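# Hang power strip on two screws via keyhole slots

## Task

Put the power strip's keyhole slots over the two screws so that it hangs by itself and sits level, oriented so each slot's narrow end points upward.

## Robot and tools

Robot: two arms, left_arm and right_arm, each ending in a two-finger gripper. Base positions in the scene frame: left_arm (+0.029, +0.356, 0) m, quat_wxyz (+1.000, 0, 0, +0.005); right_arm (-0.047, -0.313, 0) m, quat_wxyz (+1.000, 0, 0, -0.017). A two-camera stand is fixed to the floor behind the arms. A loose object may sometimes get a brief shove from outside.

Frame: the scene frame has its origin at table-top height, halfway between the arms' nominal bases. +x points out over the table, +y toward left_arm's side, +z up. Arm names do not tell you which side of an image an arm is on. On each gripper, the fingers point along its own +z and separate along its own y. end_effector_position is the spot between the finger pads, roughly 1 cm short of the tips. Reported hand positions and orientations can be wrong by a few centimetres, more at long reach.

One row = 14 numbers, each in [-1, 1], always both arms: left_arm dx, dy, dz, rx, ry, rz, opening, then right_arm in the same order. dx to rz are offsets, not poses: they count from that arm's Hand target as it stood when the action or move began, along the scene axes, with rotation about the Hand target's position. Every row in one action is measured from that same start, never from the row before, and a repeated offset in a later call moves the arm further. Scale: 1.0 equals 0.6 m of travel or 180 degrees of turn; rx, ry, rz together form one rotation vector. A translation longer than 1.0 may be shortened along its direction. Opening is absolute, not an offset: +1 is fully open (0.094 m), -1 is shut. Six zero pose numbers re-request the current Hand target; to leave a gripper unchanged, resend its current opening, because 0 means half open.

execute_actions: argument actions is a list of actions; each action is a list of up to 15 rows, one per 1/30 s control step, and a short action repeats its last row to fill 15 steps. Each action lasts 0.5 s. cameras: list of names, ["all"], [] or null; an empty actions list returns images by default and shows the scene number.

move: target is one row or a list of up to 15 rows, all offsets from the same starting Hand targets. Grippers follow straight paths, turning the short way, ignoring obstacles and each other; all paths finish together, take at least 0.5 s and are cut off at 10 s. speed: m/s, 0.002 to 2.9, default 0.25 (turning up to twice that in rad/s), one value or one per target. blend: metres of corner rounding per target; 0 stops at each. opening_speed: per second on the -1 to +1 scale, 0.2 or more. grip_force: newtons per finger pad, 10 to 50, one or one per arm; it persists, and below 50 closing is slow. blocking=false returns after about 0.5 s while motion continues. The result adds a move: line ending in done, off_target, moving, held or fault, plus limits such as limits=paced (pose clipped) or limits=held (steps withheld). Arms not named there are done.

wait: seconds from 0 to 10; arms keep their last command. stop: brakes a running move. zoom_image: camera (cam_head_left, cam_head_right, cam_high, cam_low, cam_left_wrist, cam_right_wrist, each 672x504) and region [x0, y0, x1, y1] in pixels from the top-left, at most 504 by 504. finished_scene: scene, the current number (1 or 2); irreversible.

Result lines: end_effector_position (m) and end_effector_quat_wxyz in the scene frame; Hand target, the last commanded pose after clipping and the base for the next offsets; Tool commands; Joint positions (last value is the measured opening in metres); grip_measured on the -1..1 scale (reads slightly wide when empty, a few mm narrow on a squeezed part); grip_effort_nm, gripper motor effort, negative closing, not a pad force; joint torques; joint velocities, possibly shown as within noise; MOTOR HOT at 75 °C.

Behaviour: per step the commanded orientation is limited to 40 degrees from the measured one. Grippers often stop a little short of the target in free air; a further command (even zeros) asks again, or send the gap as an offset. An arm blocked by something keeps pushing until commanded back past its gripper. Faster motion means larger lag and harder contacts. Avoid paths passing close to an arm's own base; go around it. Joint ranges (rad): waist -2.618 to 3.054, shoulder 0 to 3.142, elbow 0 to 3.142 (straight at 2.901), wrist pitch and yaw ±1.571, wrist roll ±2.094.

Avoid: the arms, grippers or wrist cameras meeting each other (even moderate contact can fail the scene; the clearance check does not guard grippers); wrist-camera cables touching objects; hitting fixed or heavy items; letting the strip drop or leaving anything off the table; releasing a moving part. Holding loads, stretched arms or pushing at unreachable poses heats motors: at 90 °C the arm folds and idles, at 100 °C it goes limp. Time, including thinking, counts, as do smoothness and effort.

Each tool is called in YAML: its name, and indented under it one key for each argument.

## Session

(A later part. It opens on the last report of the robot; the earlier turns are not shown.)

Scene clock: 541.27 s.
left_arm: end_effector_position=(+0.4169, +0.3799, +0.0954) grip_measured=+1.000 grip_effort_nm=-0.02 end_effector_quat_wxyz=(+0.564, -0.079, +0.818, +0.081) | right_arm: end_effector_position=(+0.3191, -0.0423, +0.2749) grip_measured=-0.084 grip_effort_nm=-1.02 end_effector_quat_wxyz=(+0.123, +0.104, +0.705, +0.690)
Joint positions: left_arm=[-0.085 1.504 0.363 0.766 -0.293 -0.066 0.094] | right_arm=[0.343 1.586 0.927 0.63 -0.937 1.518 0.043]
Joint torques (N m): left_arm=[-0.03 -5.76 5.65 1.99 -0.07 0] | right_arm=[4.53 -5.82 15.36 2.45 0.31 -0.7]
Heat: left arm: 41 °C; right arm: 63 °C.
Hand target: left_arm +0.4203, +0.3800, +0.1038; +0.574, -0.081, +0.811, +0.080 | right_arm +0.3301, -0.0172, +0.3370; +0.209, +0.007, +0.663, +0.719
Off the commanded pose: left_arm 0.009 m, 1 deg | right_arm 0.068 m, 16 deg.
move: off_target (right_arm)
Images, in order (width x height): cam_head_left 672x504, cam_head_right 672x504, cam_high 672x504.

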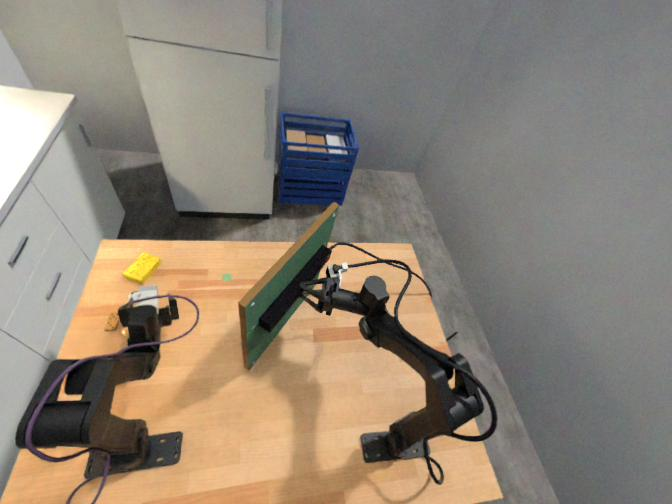

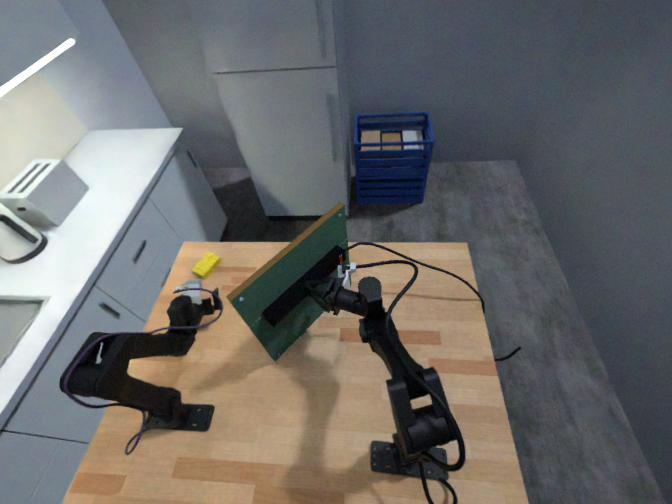

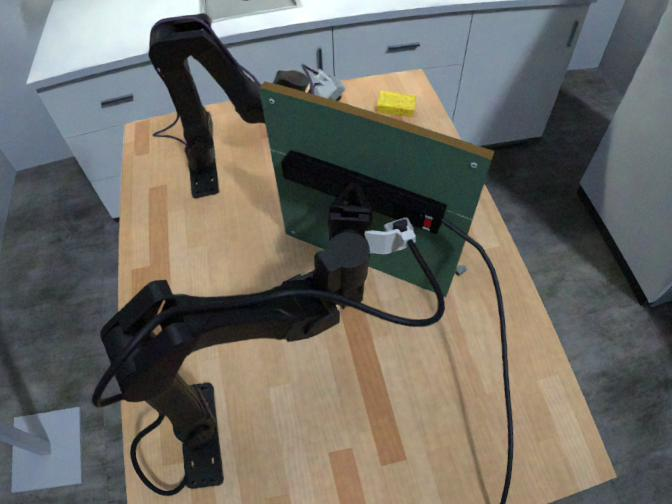

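move:
  target:
    - [0,0,0,0,0,0,1,-0.006,-0.008,-0.035,0,0,0,-0.7]
  speed: 0.04

move:
  target:
    - [0,0,0,0,0,0,1,0,0,-0.02,0,0,0,-0.7]
  speed: 0.04

move:
  target:
    - [0,0,0,0,0,0,1,0,0,-0.015,0,0,0,-0.7]
  speed: 0.04
  cameras: ["cam_high","cam_head_left","cam_head_right"]

zoom_image:
  camera: "cam_head_left"
  region: [250, 230, 350, 330]

zoom_image:
  camera: "cam_high"
  region: [260, 120, 480, 260]

Scene clock: 549.77 s.
left_arm: end_effector_position=(+0.4169, +0.3799, +0.0954) grip_measured=+1.000 grip_effort_nm=-0.02 end_effector_quat_wxyz=(+0.564, -0.079, +0.818, +0.081) | right_arm: end_effector_position=(+0.3194, -0.0423, +0.2743) grip_measured=-0.084 grip_effort_nm=-1.02 end_effector_quat_wxyz=(+0.122, +0.094, +0.703, +0.694)
Joint positions: left_arm=[-0.085 1.504 0.363 0.766 -0.293 -0.066 0.094] | right_arm=[0.338 1.602 0.927 0.665 -0.96 1.522 0.043]
Joint torques (N m): left_arm=[-0.01 -5.75 5.67 2 -0.08 -0.01] | right_arm=[4.12 -5.15 11.36 2.68 0.42 -0.76]
Heat: left arm: 41 °C; right arm: 64 °C.
Hand target: left_arm +0.4203, +0.3800, +0.1038; +0.574, -0.081, +0.811, +0.080 | right_arm +0.3265, -0.0220, +0.3161; +0.209, +0.007, +0.663, +0.719
Off the commanded pose: left_arm 0.009 m, 1 deg | right_arm 0.047 m, 15 deg.
move: off_target (right_arm)

Scene clock: 550.70 s.
left_arm: end_effector_position=(+0.4169, +0.3799, +0.0954) grip_measured=+1.000 grip_effort_nm=-0.02 end_effector_quat_wxyz=(+0.564, -0.079, +0.818, +0.081) | right_arm: end_effector_position=(+0.3196, -0.0423, +0.2737) grip_measured=-0.084 grip_effort_nm=-1.02 end_effector_quat_wxyz=(+0.119, +0.087, +0.701, +0.698)
Joint positions: left_arm=[-0.085 1.504 0.363 0.766 -0.293 -0.066 0.094] | right_arm=[0.333 1.616 0.927 0.694 -0.978 1.53 0.043]
Joint torques (N m): left_arm=[-0.03 -5.75 5.64 2 -0.07 -0.01] | right_arm=[4.89 -4.77 9.81 2.71 0.54 -0.96]
Heat: left arm: 41 °C; right arm: 65 °C.
Hand target: left_arm +0.4203, +0.3800, +0.1038; +0.574, -0.081, +0.811, +0.080 | right_arm +0.3266, -0.0220, +0.3040; +0.209, +0.007, +0.663, +0.719
Off the commanded pose: left_arm 0.009 m, 1 deg | right_arm 0.037 m, 15 deg.
move: off_target (right_arm)

Scene clock: 551.70 s.
left_arm: end_effector_position=(+0.4169, +0.3799, +0.0954) grip_measured=+1.000 grip_effort_nm=-0.02 end_effector_quat_wxyz=(+0.564, -0.079, +0.818, +0.081) | right_arm: end_effector_position=(+0.3194, -0.0424, +0.2732) grip_measured=-0.084 grip_effort_nm=-1.02 end_effector_quat_wxyz=(+0.116, +0.079, +0.698, +0.702)
Joint positions: left_arm=[-0.085 1.504 0.363 0.766 -0.293 -0.066 0.094] | right_arm=[0.328 1.631 0.927 0.728 -0.999 1.539 0.043]
Joint torques (N m): left_arm=[-0.03 -5.79 5.63 2 -0.08 -0.02] | right_arm=[5.39 -4.6 8.36 2.59 0.73 -1.06]
Heat: left arm: 41 °C; right arm: 65 °C.
Hand target: left_arm +0.4203, +0.3800, +0.1038; +0.574, -0.081, +0.811, +0.080 | right_arm +0.3265, -0.0219, +0.2951; +0.209, +0.007, +0.663, +0.719
Off the commanded pose: left_arm 0.009 m, 1 deg | right_arm 0.031 m, 14 deg.
move: off_target (right_arm)
Images, in order (width x height): cam_head_left 672x504, cam_head_right 672x504, cam_high 672x504.

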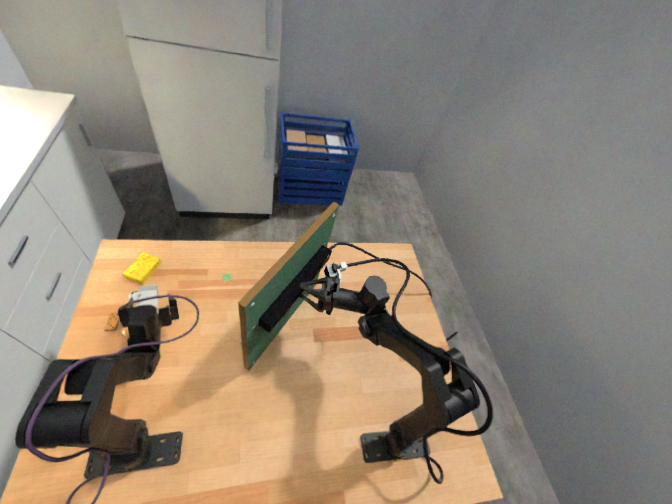

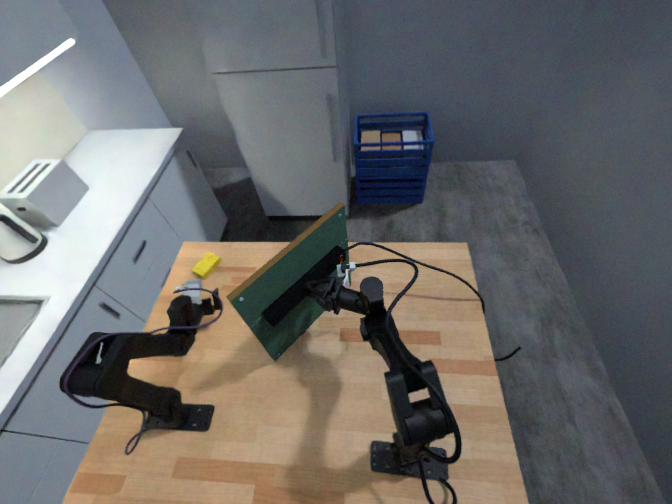

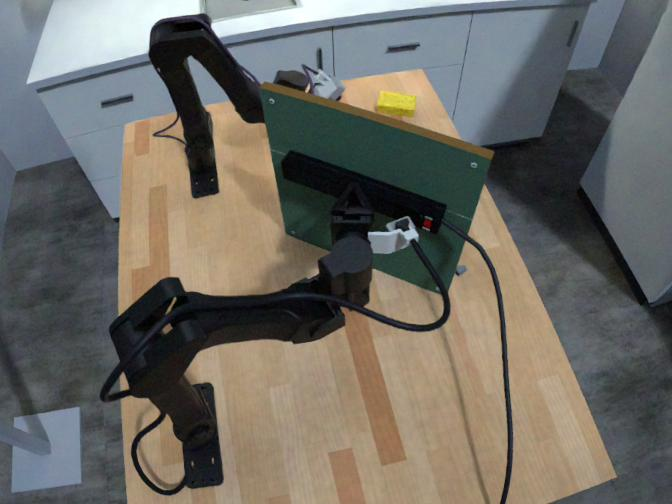

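Scaled by 5.040.

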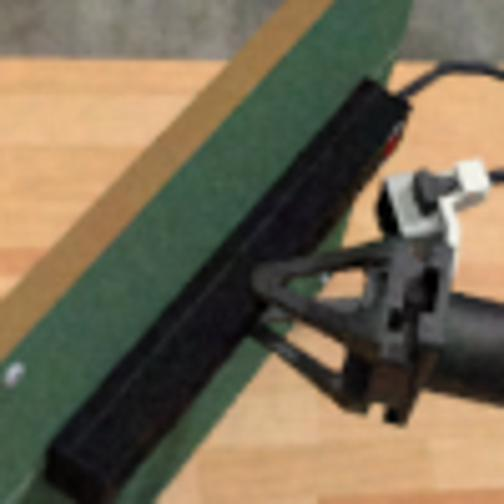

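Scaled by 2.291.

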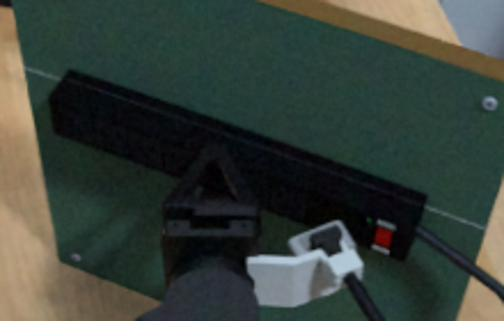

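move:
  target:
    - [0,0,0,0,0,0,1,-0.004,-0.008,-0.02,0,0,0,-0.7]
  speed: 0.04

move:
  target:
    - [0,0,0,0,0,0,1,0,0,-0.015,0,0,0,-0.7]
  speed: 0.04

move:
  target:
    - [0,0,0,0,0,0,1,0,0,-0.015,0,0,0,-0.7]
  speed: 0.04
  cameras: ["cam_high","cam_head_left","cam_head_right"]

zoom_image:
  camera: "cam_head_left"
  region: [250, 230, 350, 330]

zoom_image:
  camera: "cam_high"
  region: [260, 120, 480, 260]

Scene clock: 559.17 s.
left_arm: end_effector_position=(+0.4169, +0.3799, +0.0954) grip_measured=+1.000 grip_effort_nm=-0.02 end_effector_quat_wxyz=(+0.564, -0.079, +0.818, +0.081) | right_arm: end_effector_position=(+0.3183, -0.0429, +0.2695) grip_measured=-0.084 grip_effort_nm=-1.02 end_effector_quat_wxyz=(+0.133, +0.062, +0.688, +0.711)
Joint positions: left_arm=[-0.085 1.504 0.363 0.766 -0.293 -0.066 0.094] | right_arm=[0.328 1.657 0.891 0.853 -1 1.548 0.043]
Joint torques (N m): left_arm=[-0.02 -5.75 5.65 1.99 -0.07 -0.02] | right_arm=[4.33 -4.75 7.58 2.15 0.68 -1.06]
Heat: left arm: 41 °C; right arm: 66 °C.
Hand target: left_arm +0.4203, +0.3800, +0.1038; +0.574, -0.081, +0.811, +0.080 | right_arm +0.3241, -0.0268, +0.2830; +0.209, +0.007, +0.663, +0.719
Off the commanded pose: left_arm 0.009 m, 1 deg | right_arm 0.022 m, 11 deg.
move: off_target (right_arm)

Scene clock: 560.17 s.
left_arm: end_effector_position=(+0.4169, +0.3799, +0.0954) grip_measured=+1.000 grip_effort_nm=-0.02 end_effector_quat_wxyz=(+0.564, -0.079, +0.818, +0.081) | right_arm: end_effector_position=(+0.3182, -0.0430, +0.2685) grip_measured=-0.084 grip_effort_nm=-1.03 end_effector_quat_wxyz=(+0.137, +0.057, +0.681, +0.717)
Joint positions: left_arm=[-0.085 1.504 0.363 0.766 -0.293 -0.066 0.094] | right_arm=[0.327 1.674 0.878 0.916 -1.001 1.568 0.043]
Joint torques (N m): left_arm=[-0.01 -5.74 5.64 2 -0.07 -0.02] | right_arm=[4.3 -4.14 7.36 1.99 0.68 -1.16]
Heat: left arm: 41 °C; right arm: 65 °C.
Hand target: left_arm +0.4203, +0.3800, +0.1038; +0.574, -0.081, +0.811, +0.080 | right_arm +0.3241, -0.0267, +0.2741; +0.209, +0.007, +0.663, +0.719
Off the commanded pose: left_arm 0.009 m, 1 deg | right_arm 0.018 m, 10 deg.
move: off_target (right_arm)

Scene clock: 561.13 s.
left_arm: end_effector_position=(+0.4169, +0.3799, +0.0954) grip_measured=+1.000 grip_effort_nm=-0.02 end_effector_quat_wxyz=(+0.564, -0.079, +0.818, +0.081) | right_arm: end_effector_position=(+0.3182, -0.0430, +0.2675) grip_measured=-0.084 grip_effort_nm=-1.03 end_effector_quat_wxyz=(+0.140, +0.053, +0.676, +0.722)
Joint positions: left_arm=[-0.085 1.504 0.363 0.766 -0.293 -0.066 0.094] | right_arm=[0.327 1.69 0.869 0.971 -1.002 1.585 0.043]
Joint torques (N m): left_arm=[-0.02 -5.75 5.64 2 -0.06 -0.03] | right_arm=[4.52 -3.48 6.72 1.86 0.7 -1.34]
Heat: left arm: 41 °C; right arm: 65 °C.
Hand target: left_arm +0.4203, +0.3800, +0.1038; +0.574, -0.081, +0.811, +0.080 | right_arm +0.3241, -0.0267, +0.2649; +0.209, +0.007, +0.663, +0.719
Off the commanded pose: left_arm 0.009 m, 1 deg | right_arm 0.017 m, 10 deg.
move: off_target (right_arm)
Images, in order (width x height): cam_head_left 672x504, cam_head_right 672x504, cam_high 672x504.

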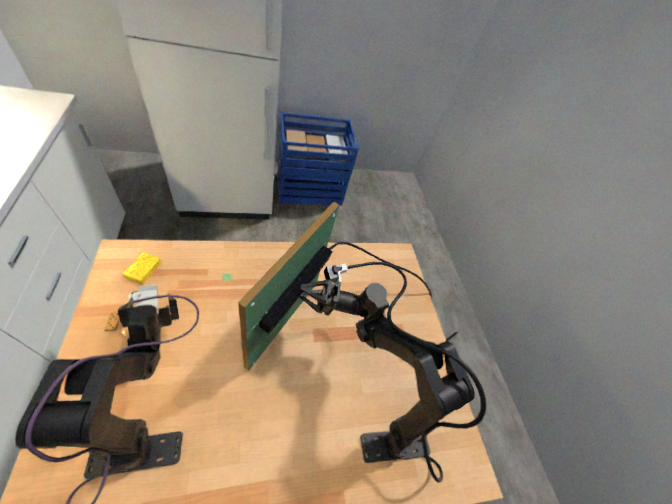

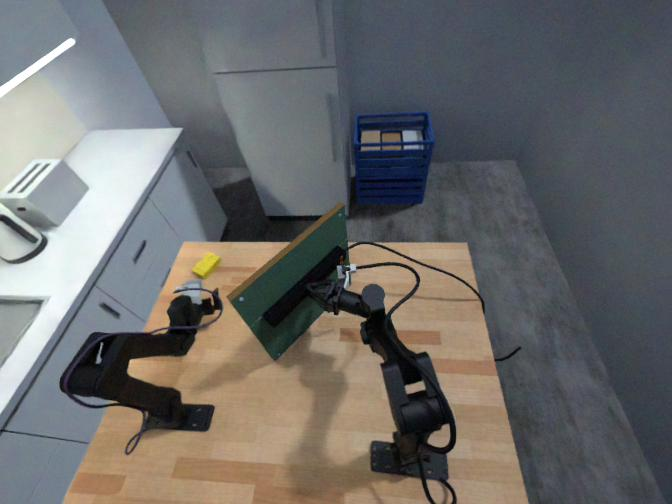

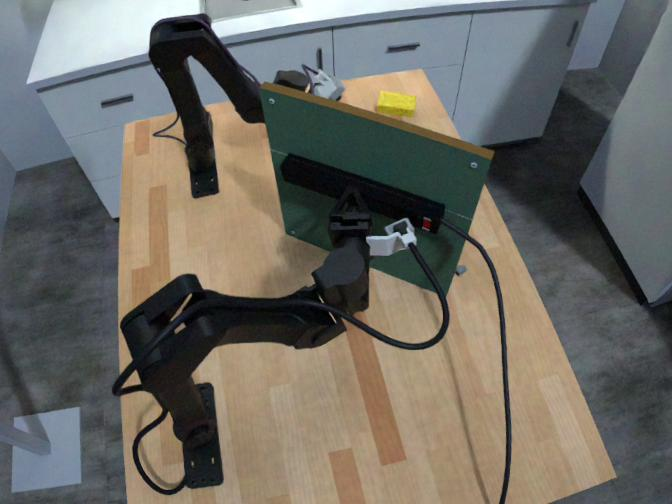

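Scaled by 5.040.

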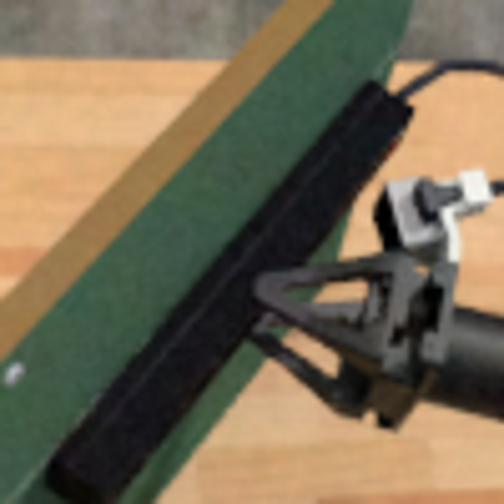

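Scaled by 2.291.

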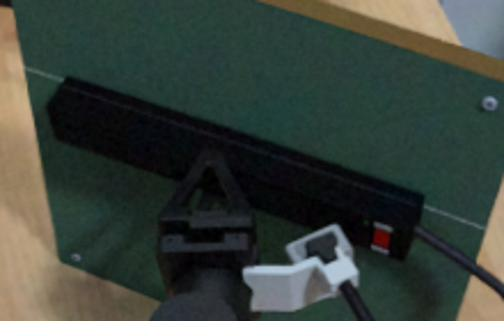

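move:
  target:
    - [0,0,0,0,0,0,1,0,0,-0.015,-0.01,0.008,0,-0.7]
  speed: 0.04

move:
  target:
    - [0,0,0,0,0,0,1,0,0,-0.015,-0.01,0.008,0,-0.7]
  speed: 0.04
  cameras: ["cam_high","cam_head_left","cam_head_right"]

zoom_image:
  camera: "cam_head_left"
  region: [250, 230, 350, 330]

zoom_image:
  camera: "cam_high"
  region: [260, 120, 480, 260]

zoom_image:
  camera: "cam_head_right"
  region: [260, 230, 360, 330]

Scene clock: 570.30 s.
left_arm: end_effector_position=(+0.4169, +0.3799, +0.0954) grip_measured=+1.000 grip_effort_nm=-0.02 end_effector_quat_wxyz=(+0.564, -0.079, +0.818, +0.081) | right_arm: end_effector_position=(+0.3182, -0.0431, +0.2673) grip_measured=-0.084 grip_effort_nm=-1.03 end_effector_quat_wxyz=(+0.139, +0.054, +0.676, +0.722)
Joint positions: left_arm=[-0.085 1.504 0.363 0.766 -0.293 -0.066 0.094] | right_arm=[0.327 1.69 0.869 0.97 -1.003 1.585 0.043]
Joint torques (N m): left_arm=[-0.02 -5.75 5.65 2 -0.07 -0.01] | right_arm=[4.29 -3.23 6.38 1.5 0.64 -1.55]
Heat: left arm: 41 °C; right arm: 64 °C.
Hand target: left_arm +0.4203, +0.3800, +0.1038; +0.574, -0.081, +0.811, +0.080 | right_arm +0.3241, -0.0267, +0.2560; +0.201, +0.013, +0.677, +0.708
Off the commanded pose: left_arm 0.009 m, 1 deg | right_arm 0.021 m, 9 deg.
move: off_target (right_arm)

Scene clock: 571.00 s.
left_arm: end_effector_position=(+0.4169, +0.3799, +0.0954) grip_measured=+1.000 grip_effort_nm=-0.02 end_effector_quat_wxyz=(+0.564, -0.079, +0.818, +0.081) | right_arm: end_effector_position=(+0.3182, -0.0432, +0.2664) grip_measured=-0.084 grip_effort_nm=-1.02 end_effector_quat_wxyz=(+0.140, +0.053, +0.677, +0.721)
Joint positions: left_arm=[-0.085 1.504 0.363 0.766 -0.293 -0.066 0.094] | right_arm=[0.326 1.69 0.868 0.966 -1.003 1.579 0.043]
Joint torques (N m): left_arm=[0.02 -5.75 5.63 2 -0.08 -0.03] | right_arm=[4.26 -3.34 5.9 1.15 0.62 -1.74]
Heat: left arm: 41 °C; right arm: 63 °C.
Hand target: left_arm +0.4203, +0.3800, +0.1038; +0.574, -0.081, +0.811, +0.080 | right_arm +0.3241, -0.0268, +0.2469; +0.192, +0.018, +0.690, +0.697
Off the commanded pose: left_arm 0.009 m, 1 deg | right_arm 0.026 m, 8 deg.
move: off_target (right_arm)
Images, in order (width x height): cam_head_left 672x504, cam_head_right 672x504, cam_high 672x504.

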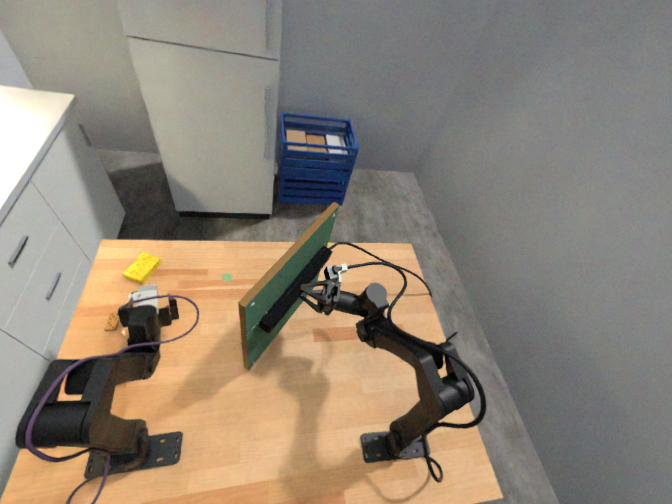

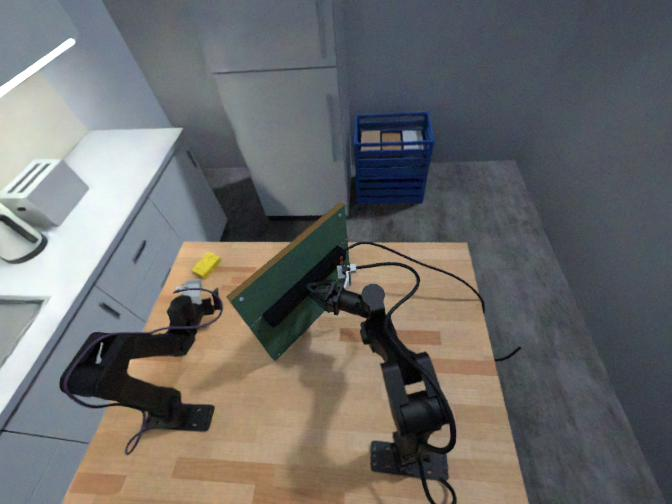

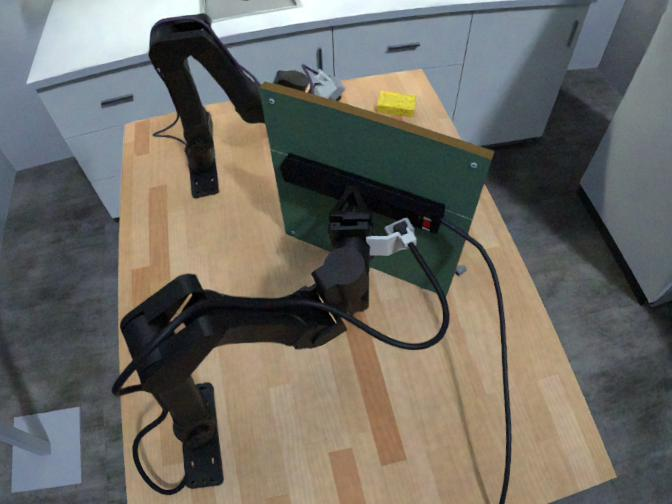

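Scaled by 5.040.

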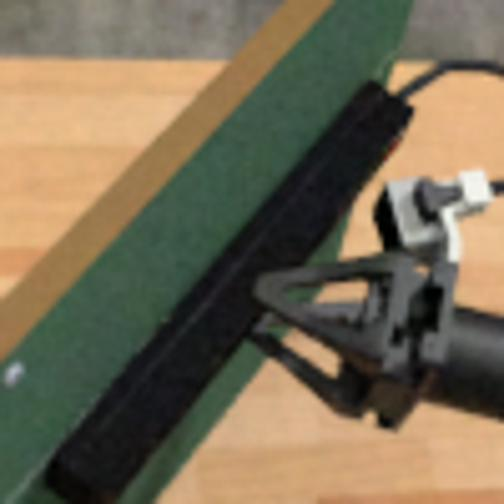

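Scaled by 2.291.

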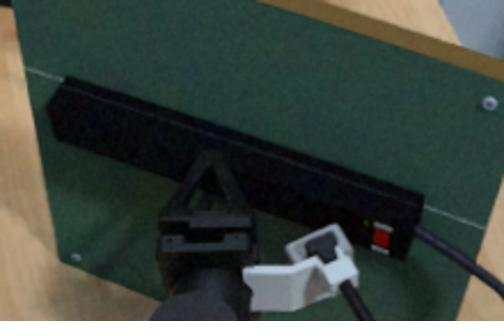

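Scaled by 5.040.

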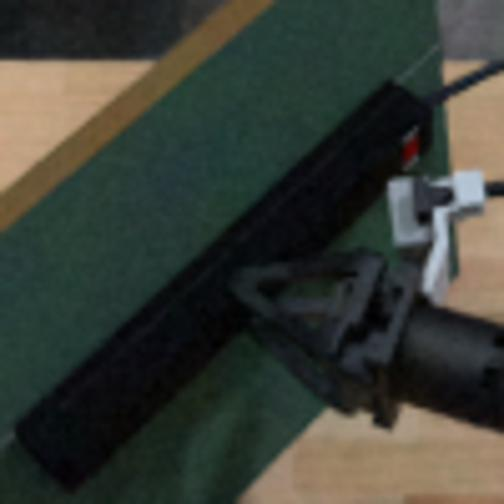

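move:
  target:
    - [0,0,0,0,0,0,1,0,0,-0.015,0.007,0.009,0,-0.7]
  speed: 0.04

move:
  target:
    - [0,0,0,0,0,0,1,0,0,-0.01,0.01,0.012,0,-0.7]
  speed: 0.04
  cameras: ["cam_high","cam_head_left","cam_head_right"]

zoom_image:
  camera: "cam_head_left"
  region: [250, 230, 350, 330]

zoom_image:
  camera: "cam_high"
  region: [260, 120, 480, 260]

zoom_image:
  camera: "cam_head_right"
  region: [260, 230, 360, 330]

Scene clock: 578.87 s.
left_arm: end_effector_position=(+0.4169, +0.3799, +0.0954) grip_measured=+1.000 grip_effort_nm=-0.02 end_effector_quat_wxyz=(+0.564, -0.079, +0.818, +0.081) | right_arm: end_effector_position=(+0.3184, -0.0432, +0.2659) grip_measured=-0.084 grip_effort_nm=-1.02 end_effector_quat_wxyz=(+0.145, +0.051, +0.672, +0.725)
Joint positions: left_arm=[-0.085 1.504 0.363 0.766 -0.293 -0.066 0.094] | right_arm=[0.327 1.702 0.859 1.014 -0.998 1.594 0.043]
Joint torques (N m): left_arm=[0.01 -5.74 5.67 2 -0.07 -0.02] | right_arm=[4.12 -2.77 4.92 1.2 0.62 -1.55]
Heat: left arm: 41 °C; right arm: 60 °C.
Hand target: left_arm +0.4203, +0.3800, +0.1038; +0.574, -0.081, +0.811, +0.080 | right_arm +0.3242, -0.0268, +0.2379; +0.182, +0.030, +0.685, +0.704
Off the commanded pose: left_arm 0.009 m, 1 deg | right_arm 0.033 m, 6 deg.
move: off_target (right_arm)

Scene clock: 580.00 s.
left_arm: end_effector_position=(+0.4169, +0.3799, +0.0954) grip_measured=+1.000 grip_effort_nm=-0.02 end_effector_quat_wxyz=(+0.564, -0.079, +0.818, +0.081) | right_arm: end_effector_position=(+0.3188, -0.0428, +0.2655) grip_measured=-0.084 grip_effort_nm=-1.02 end_effector_quat_wxyz=(+0.151, +0.051, +0.660, +0.735)
Joint positions: left_arm=[-0.085 1.504 0.363 0.766 -0.293 -0.066 0.094] | right_arm=[0.332 1.729 0.842 1.114 -0.981 1.634 0.043]
Joint torques (N m): left_arm=[-0.01 -5.75 5.61 2 -0.08 -0.01] | right_arm=[3.89 -2.51 4.44 0.98 0.53 -1.2]
Heat: left arm: 41 °C; right arm: 60 °C.
Hand target: left_arm +0.4203, +0.3800, +0.1038; +0.574, -0.081, +0.811, +0.080 | right_arm +0.3241, -0.0268, +0.2320; +0.169, +0.046, +0.678, +0.714
Off the commanded pose: left_arm 0.009 m, 1 deg | right_arm 0.038 m, 4 deg.
move: off_target (right_arm)
Images, in order (width x height): cam_head_left 672x504, cam_head_right 672x504, cam_high 672x504.

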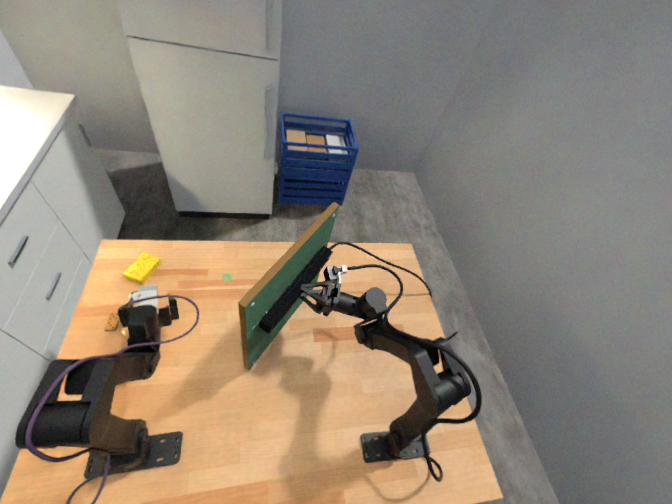

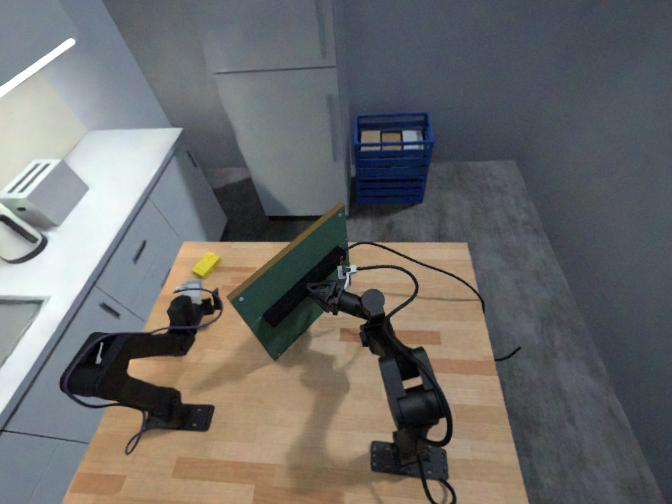

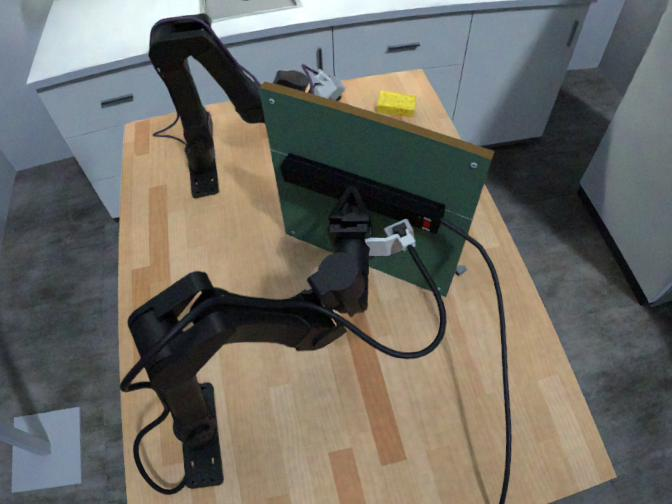

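Scaled by 5.040.

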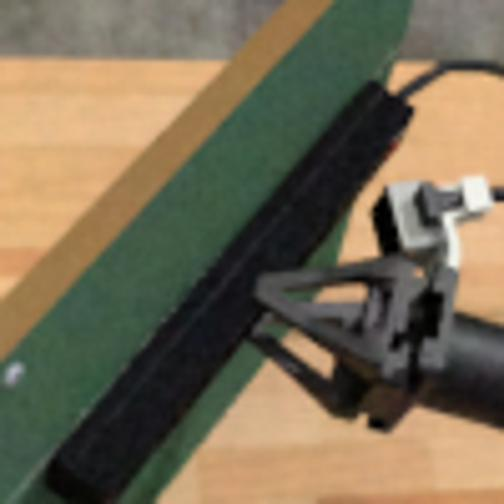

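Scaled by 2.291.

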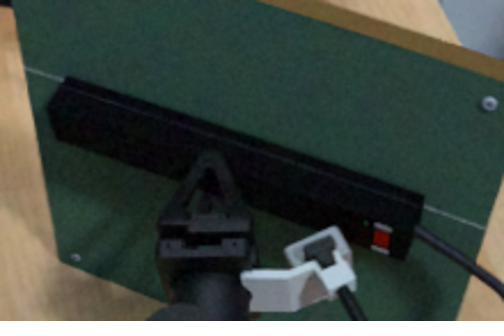

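Scaled by 5.040.

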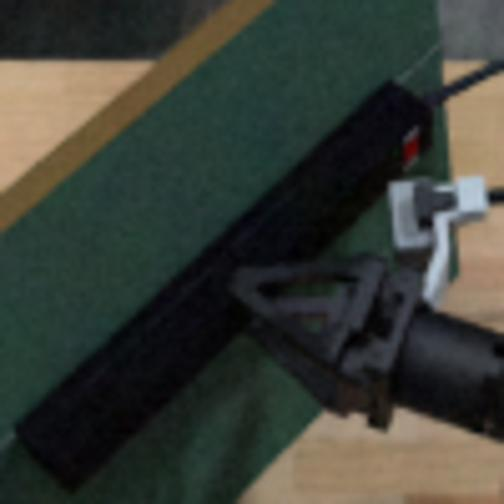

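move:
  target:
    - [0,0,0,0,0,0,1,0.016,0.02,0.0,0.012,0.014,0.0,-0.7]
  speed: 0.06

move:
  target:
    - [0,0,0,0,0,0,1,-0.036,-0.045,0.0,0.0,0.0,0.0,-0.7]
  speed: 0.06
  cameras: ["cam_high","cam_head_left","cam_head_right"]

zoom_image:
  camera: "cam_head_left"
  region: [250, 230, 350, 330]

zoom_image:
  camera: "cam_high"
  region: [260, 120, 480, 260]

Scene clock: 611.60 s.
left_arm: end_effector_position=(+0.4169, +0.3799, +0.0954) grip_measured=+1.000 grip_effort_nm=-0.01 end_effector_quat_wxyz=(+0.564, -0.079, +0.818, +0.081) | right_arm: end_effector_position=(+0.3195, -0.0417, +0.2651) grip_measured=-0.084 grip_effort_nm=-1.02 end_effector_quat_wxyz=(+0.151, +0.046, +0.648, +0.745)
Joint positions: left_arm=[-0.085 1.504 0.363 0.766 -0.293 -0.066 0.094] | right_arm=[0.334 1.768 0.84 1.21 -0.981 1.678 0.043]
Joint torques (N m): left_arm=[-0.02 -5.74 5.65 2 -0.08 -0.01] | right_arm=[5.98 -1.85 6.83 0.55 0.84 -0.95]
Heat: left arm: 41 °C; right arm: 53 °C.
Hand target: left_arm +0.4203, +0.3800, +0.1038; +0.574, -0.081, +0.811, +0.080 | right_arm +0.3338, -0.0148, +0.2320; +0.153, +0.065, +0.668, +0.726
Off the commanded pose: left_arm 0.009 m, 1 deg | right_arm 0.045 m, 4 deg.
move: off_target (right_arm)

Scene clock: 612.43 s.
left_arm: end_effector_position=(+0.4169, +0.3799, +0.0954) grip_measured=+1.000 grip_effort_nm=-0.02 end_effector_quat_wxyz=(+0.564, -0.079, +0.818, +0.081) | right_arm: end_effector_position=(+0.3196, -0.0441, +0.2646) grip_measured=-0.084 grip_effort_nm=-1.02 end_effector_quat_wxyz=(+0.165, +0.066, +0.642, +0.746)
Joint positions: left_arm=[-0.085 1.504 0.363 0.766 -0.293 -0.066 0.094] | right_arm=[0.343 1.748 0.804 1.223 -0.923 1.679 0.043]
Joint torques (N m): left_arm=[-0.02 -5.7 5.67 2 -0.08 -0.02] | right_arm=[0.43 -5.63 1.94 0.86 -0.1 -0.74]
Heat: left arm: 41 °C; right arm: 53 °C.
Hand target: left_arm +0.4203, +0.3800, +0.1038; +0.574, -0.081, +0.811, +0.080 | right_arm +0.3121, -0.0418, +0.2321; +0.153, +0.065, +0.667, +0.726
Off the commanded pose: left_arm 0.009 m, 1 deg | right_arm 0.033 m, 4 deg.
move: off_target (right_arm)
Images, in order (width x height): cam_head_left 672x504, cam_head_right 672x504, cam_high 672x504.

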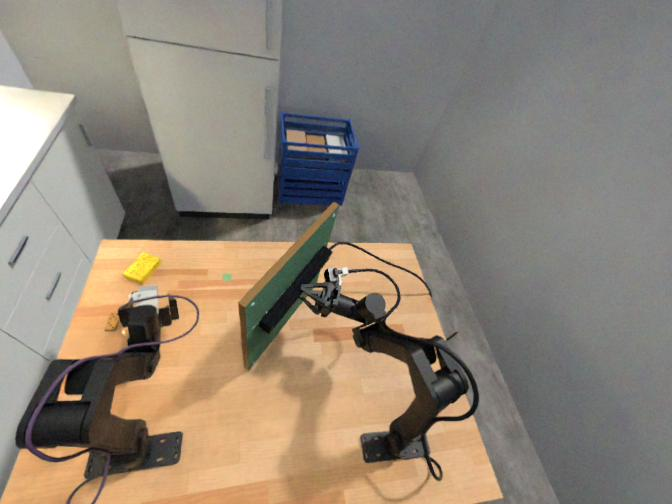

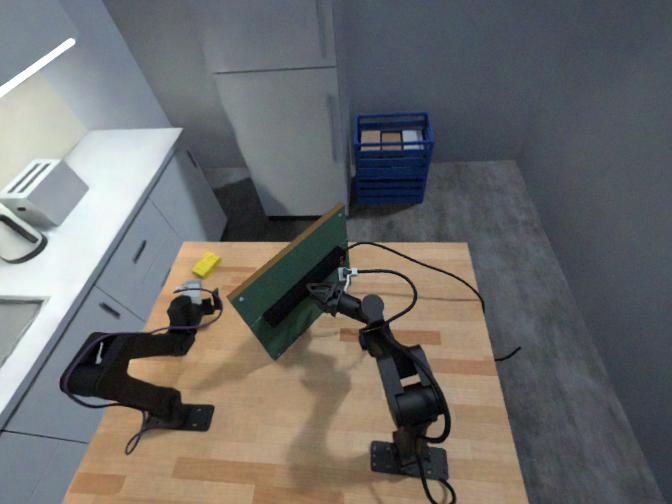

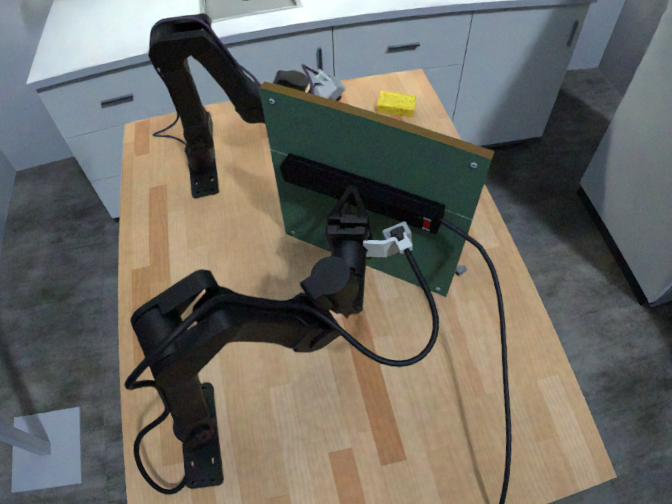

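Scaled by 5.040.

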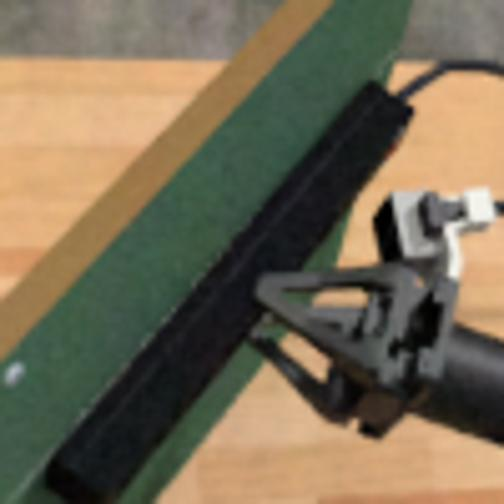

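Scaled by 2.291.

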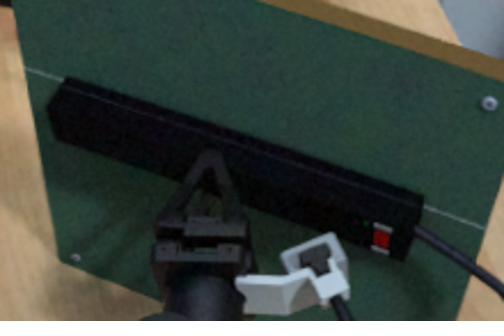

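move:
  target:
    - [0,0,0,0,0,0,1,-0.03,-0.037,0.02,0.0,0.0,0.0,-0.7]
  speed: 0.06
  cameras: ["cam_high","cam_head_left","cam_head_right"]

zoom_image:
  camera: "cam_head_left"
  region: [250, 230, 350, 330]

zoom_image:
  camera: "cam_high"
  region: [260, 120, 480, 260]

Scene clock: 618.80 s.
left_arm: end_effector_position=(+0.4169, +0.3799, +0.0954) grip_measured=+1.000 grip_effort_nm=-0.02 end_effector_quat_wxyz=(+0.564, -0.079, +0.818, +0.081) | right_arm: end_effector_position=(+0.3183, -0.0452, +0.2631) grip_measured=-0.084 grip_effort_nm=-1.03 end_effector_quat_wxyz=(+0.173, +0.088, +0.645, +0.739)
Joint positions: left_arm=[-0.085 1.504 0.363 0.766 -0.293 -0.066 0.094] | right_arm=[0.355 1.706 0.774 1.169 -0.869 1.658 0.043]
Joint torques (N m): left_arm=[0.02 -5.74 5.67 2 -0.08 -0.01] | right_arm=[-5.08 -9.99 -0.85 1.15 -1.07 -0.32]
Heat: left arm: 41 °C; right arm: 53 °C.
Hand target: left_arm +0.4203, +0.3800, +0.1038; +0.574, -0.081, +0.811, +0.080 | right_arm +0.2941, -0.0640, +0.2441; +0.153, +0.065, +0.667, +0.726
Off the commanded pose: left_arm 0.009 m, 1 deg | right_arm 0.036 m, 5 deg.
move: off_target (right_arm)
Images, in order (width x height): cam_head_left 672x504, cam_head_right 672x504, cam_high 672x504.

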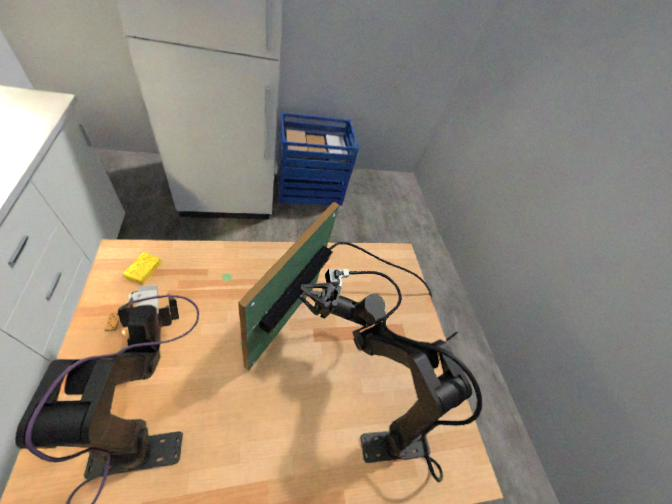

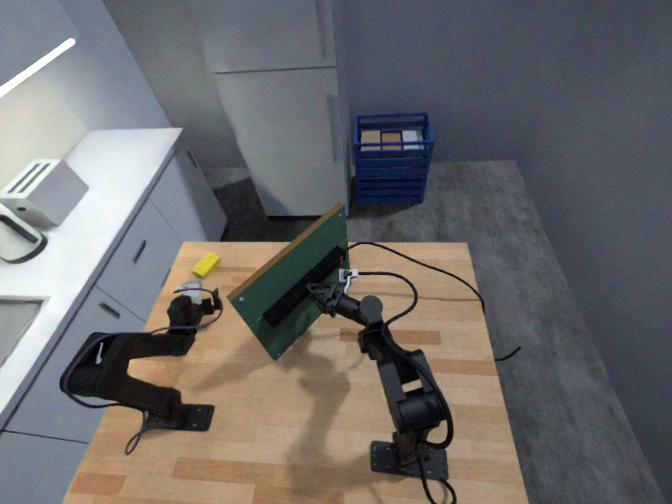

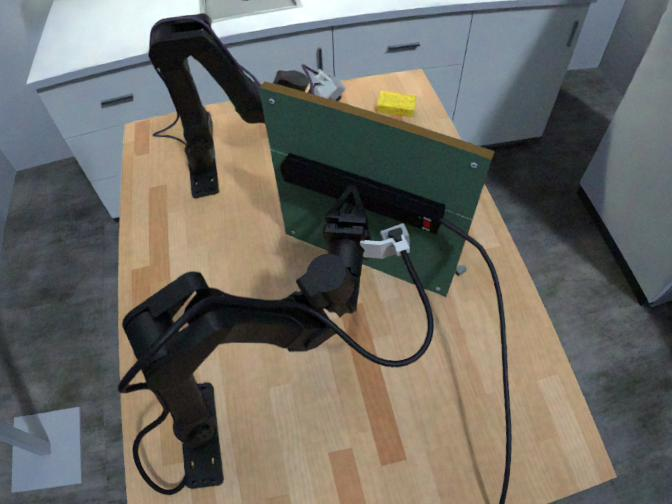

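Scaled by 5.040.

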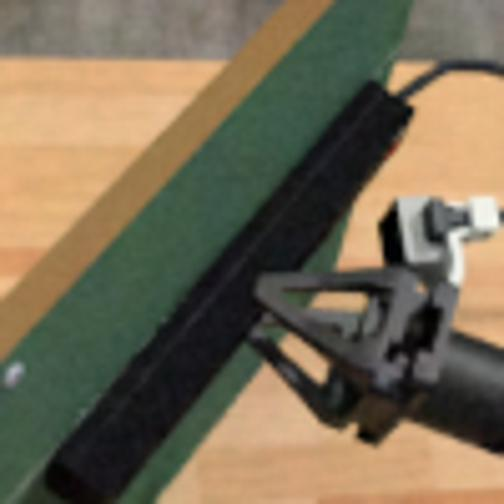

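Scaled by 2.291.

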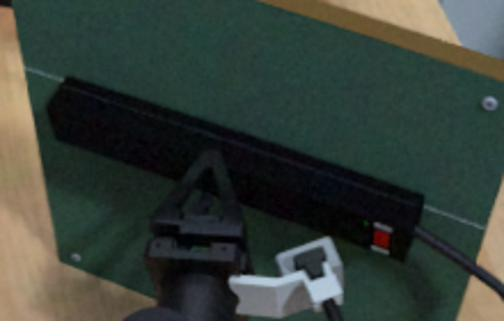

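move:
  target:
    - [0,0,0,0,0,0,1,0.034,0.03,0.01,0.0,0.0,0.0,-0.7]
  speed: 0.06

move:
  target:
    - [0,0,0,0,0,0,1,0,0,0,0,0,0,0.15]
  opening_speed: 0.4
  cameras: ["cam_high","cam_head_left","cam_head_right"]

zoom_image:
  camera: "cam_high"
  region: [260, 120, 480, 260]

Scene clock: 626.23 s.
left_arm: end_effector_position=(+0.4169, +0.3799, +0.0954) grip_measured=+1.000 grip_effort_nm=-0.02 end_effector_quat_wxyz=(+0.564, -0.079, +0.818, +0.081) | right_arm: end_effector_position=(+0.3195, -0.0441, +0.2660) grip_measured=-0.084 grip_effort_nm=-1.02 end_effector_quat_wxyz=(+0.168, +0.083, +0.649, +0.738)
Joint positions: left_arm=[-0.085 1.504 0.363 0.766 -0.293 -0.066 0.094] | right_arm=[0.351 1.706 0.796 1.142 -0.889 1.656 0.043]
Joint torques (N m): left_arm=[0.01 -5.7 5.63 2 -0.07 -0.01] | right_arm=[-1.63 -5.75 5.09 0.96 -0.58 -0.45]
Heat: left arm: 41 °C; right arm: 53 °C.
Hand target: left_arm +0.4203, +0.3800, +0.1038; +0.574, -0.081, +0.811, +0.080 | right_arm +0.3146, -0.0460, +0.2501; +0.153, +0.065, +0.667, +0.726
Off the commanded pose: left_arm 0.009 m, 1 deg | right_arm 0.017 m, 4 deg.
move: off_target (right_arm)

Scene clock: 628.57 s.
left_arm: end_effector_position=(+0.4169, +0.3799, +0.0954) grip_measured=+1.000 grip_effort_nm=-0.02 end_effector_quat_wxyz=(+0.564, -0.079, +0.818, +0.081) | right_arm: end_effector_position=(+0.3164, -0.0458, +0.2609) grip_measured=+0.148 grip_effort_nm=0.13 end_effector_quat_wxyz=(+0.160, +0.071, +0.658, +0.733)
Joint positions: left_arm=[-0.085 1.504 0.363 0.766 -0.293 -0.066 0.094] | right_arm=[0.338 1.706 0.796 1.122 -0.933 1.635 0.054]
Joint torques (N m): left_arm=[-0.01 -5.75 5.68 2 -0.07 -0.01] | right_arm=[-0.57 -6.04 5.07 1 -0.17 -0.25]
Heat: left arm: 41 °C; right arm: 52 °C.
Hand target: left_arm +0.4203, +0.3800, +0.1038; +0.574, -0.081, +0.811, +0.080 | right_arm +0.3145, -0.0459, +0.2501; +0.153, +0.065, +0.667, +0.726
Off the commanded pose: left_arm 0.009 m, 1 deg | right_arm 0.011 m, 2 deg.
move: off_target (right_arm)
Images, in order (width x height): cam_head_left 672x504, cam_head_right 672x504, cam_high 672x504.

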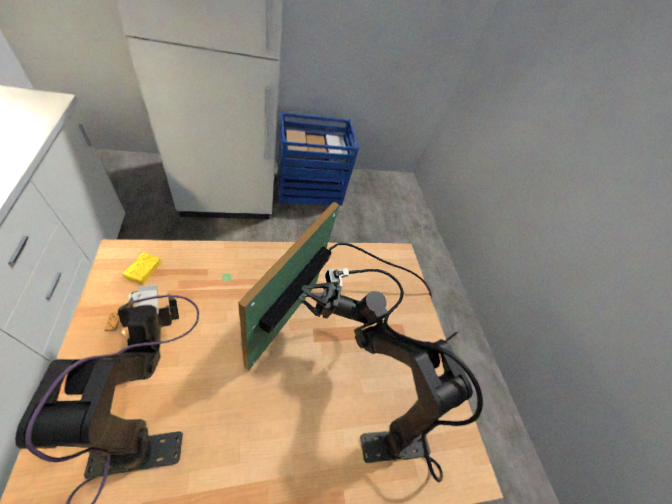

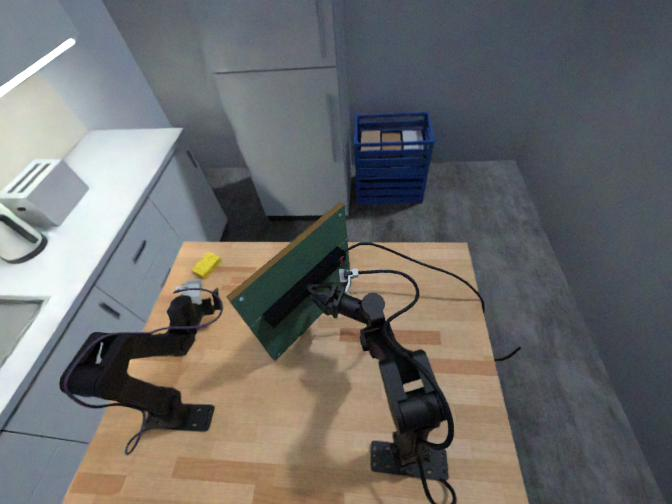

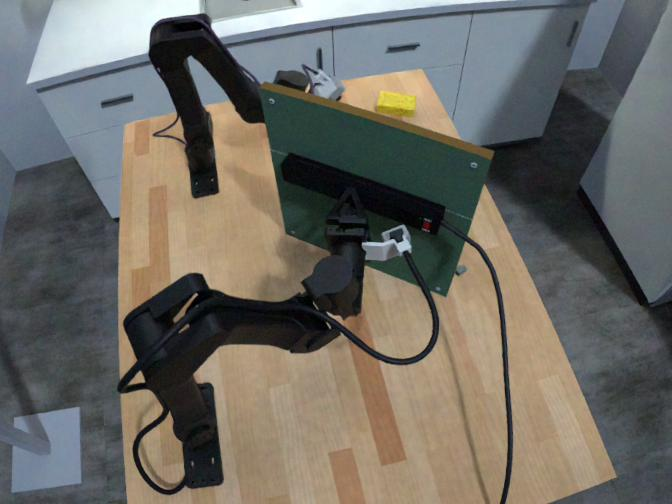

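Scaled by 2.291.

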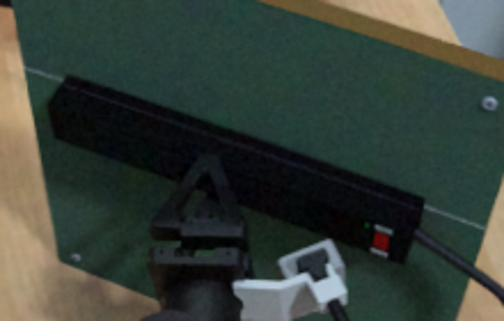

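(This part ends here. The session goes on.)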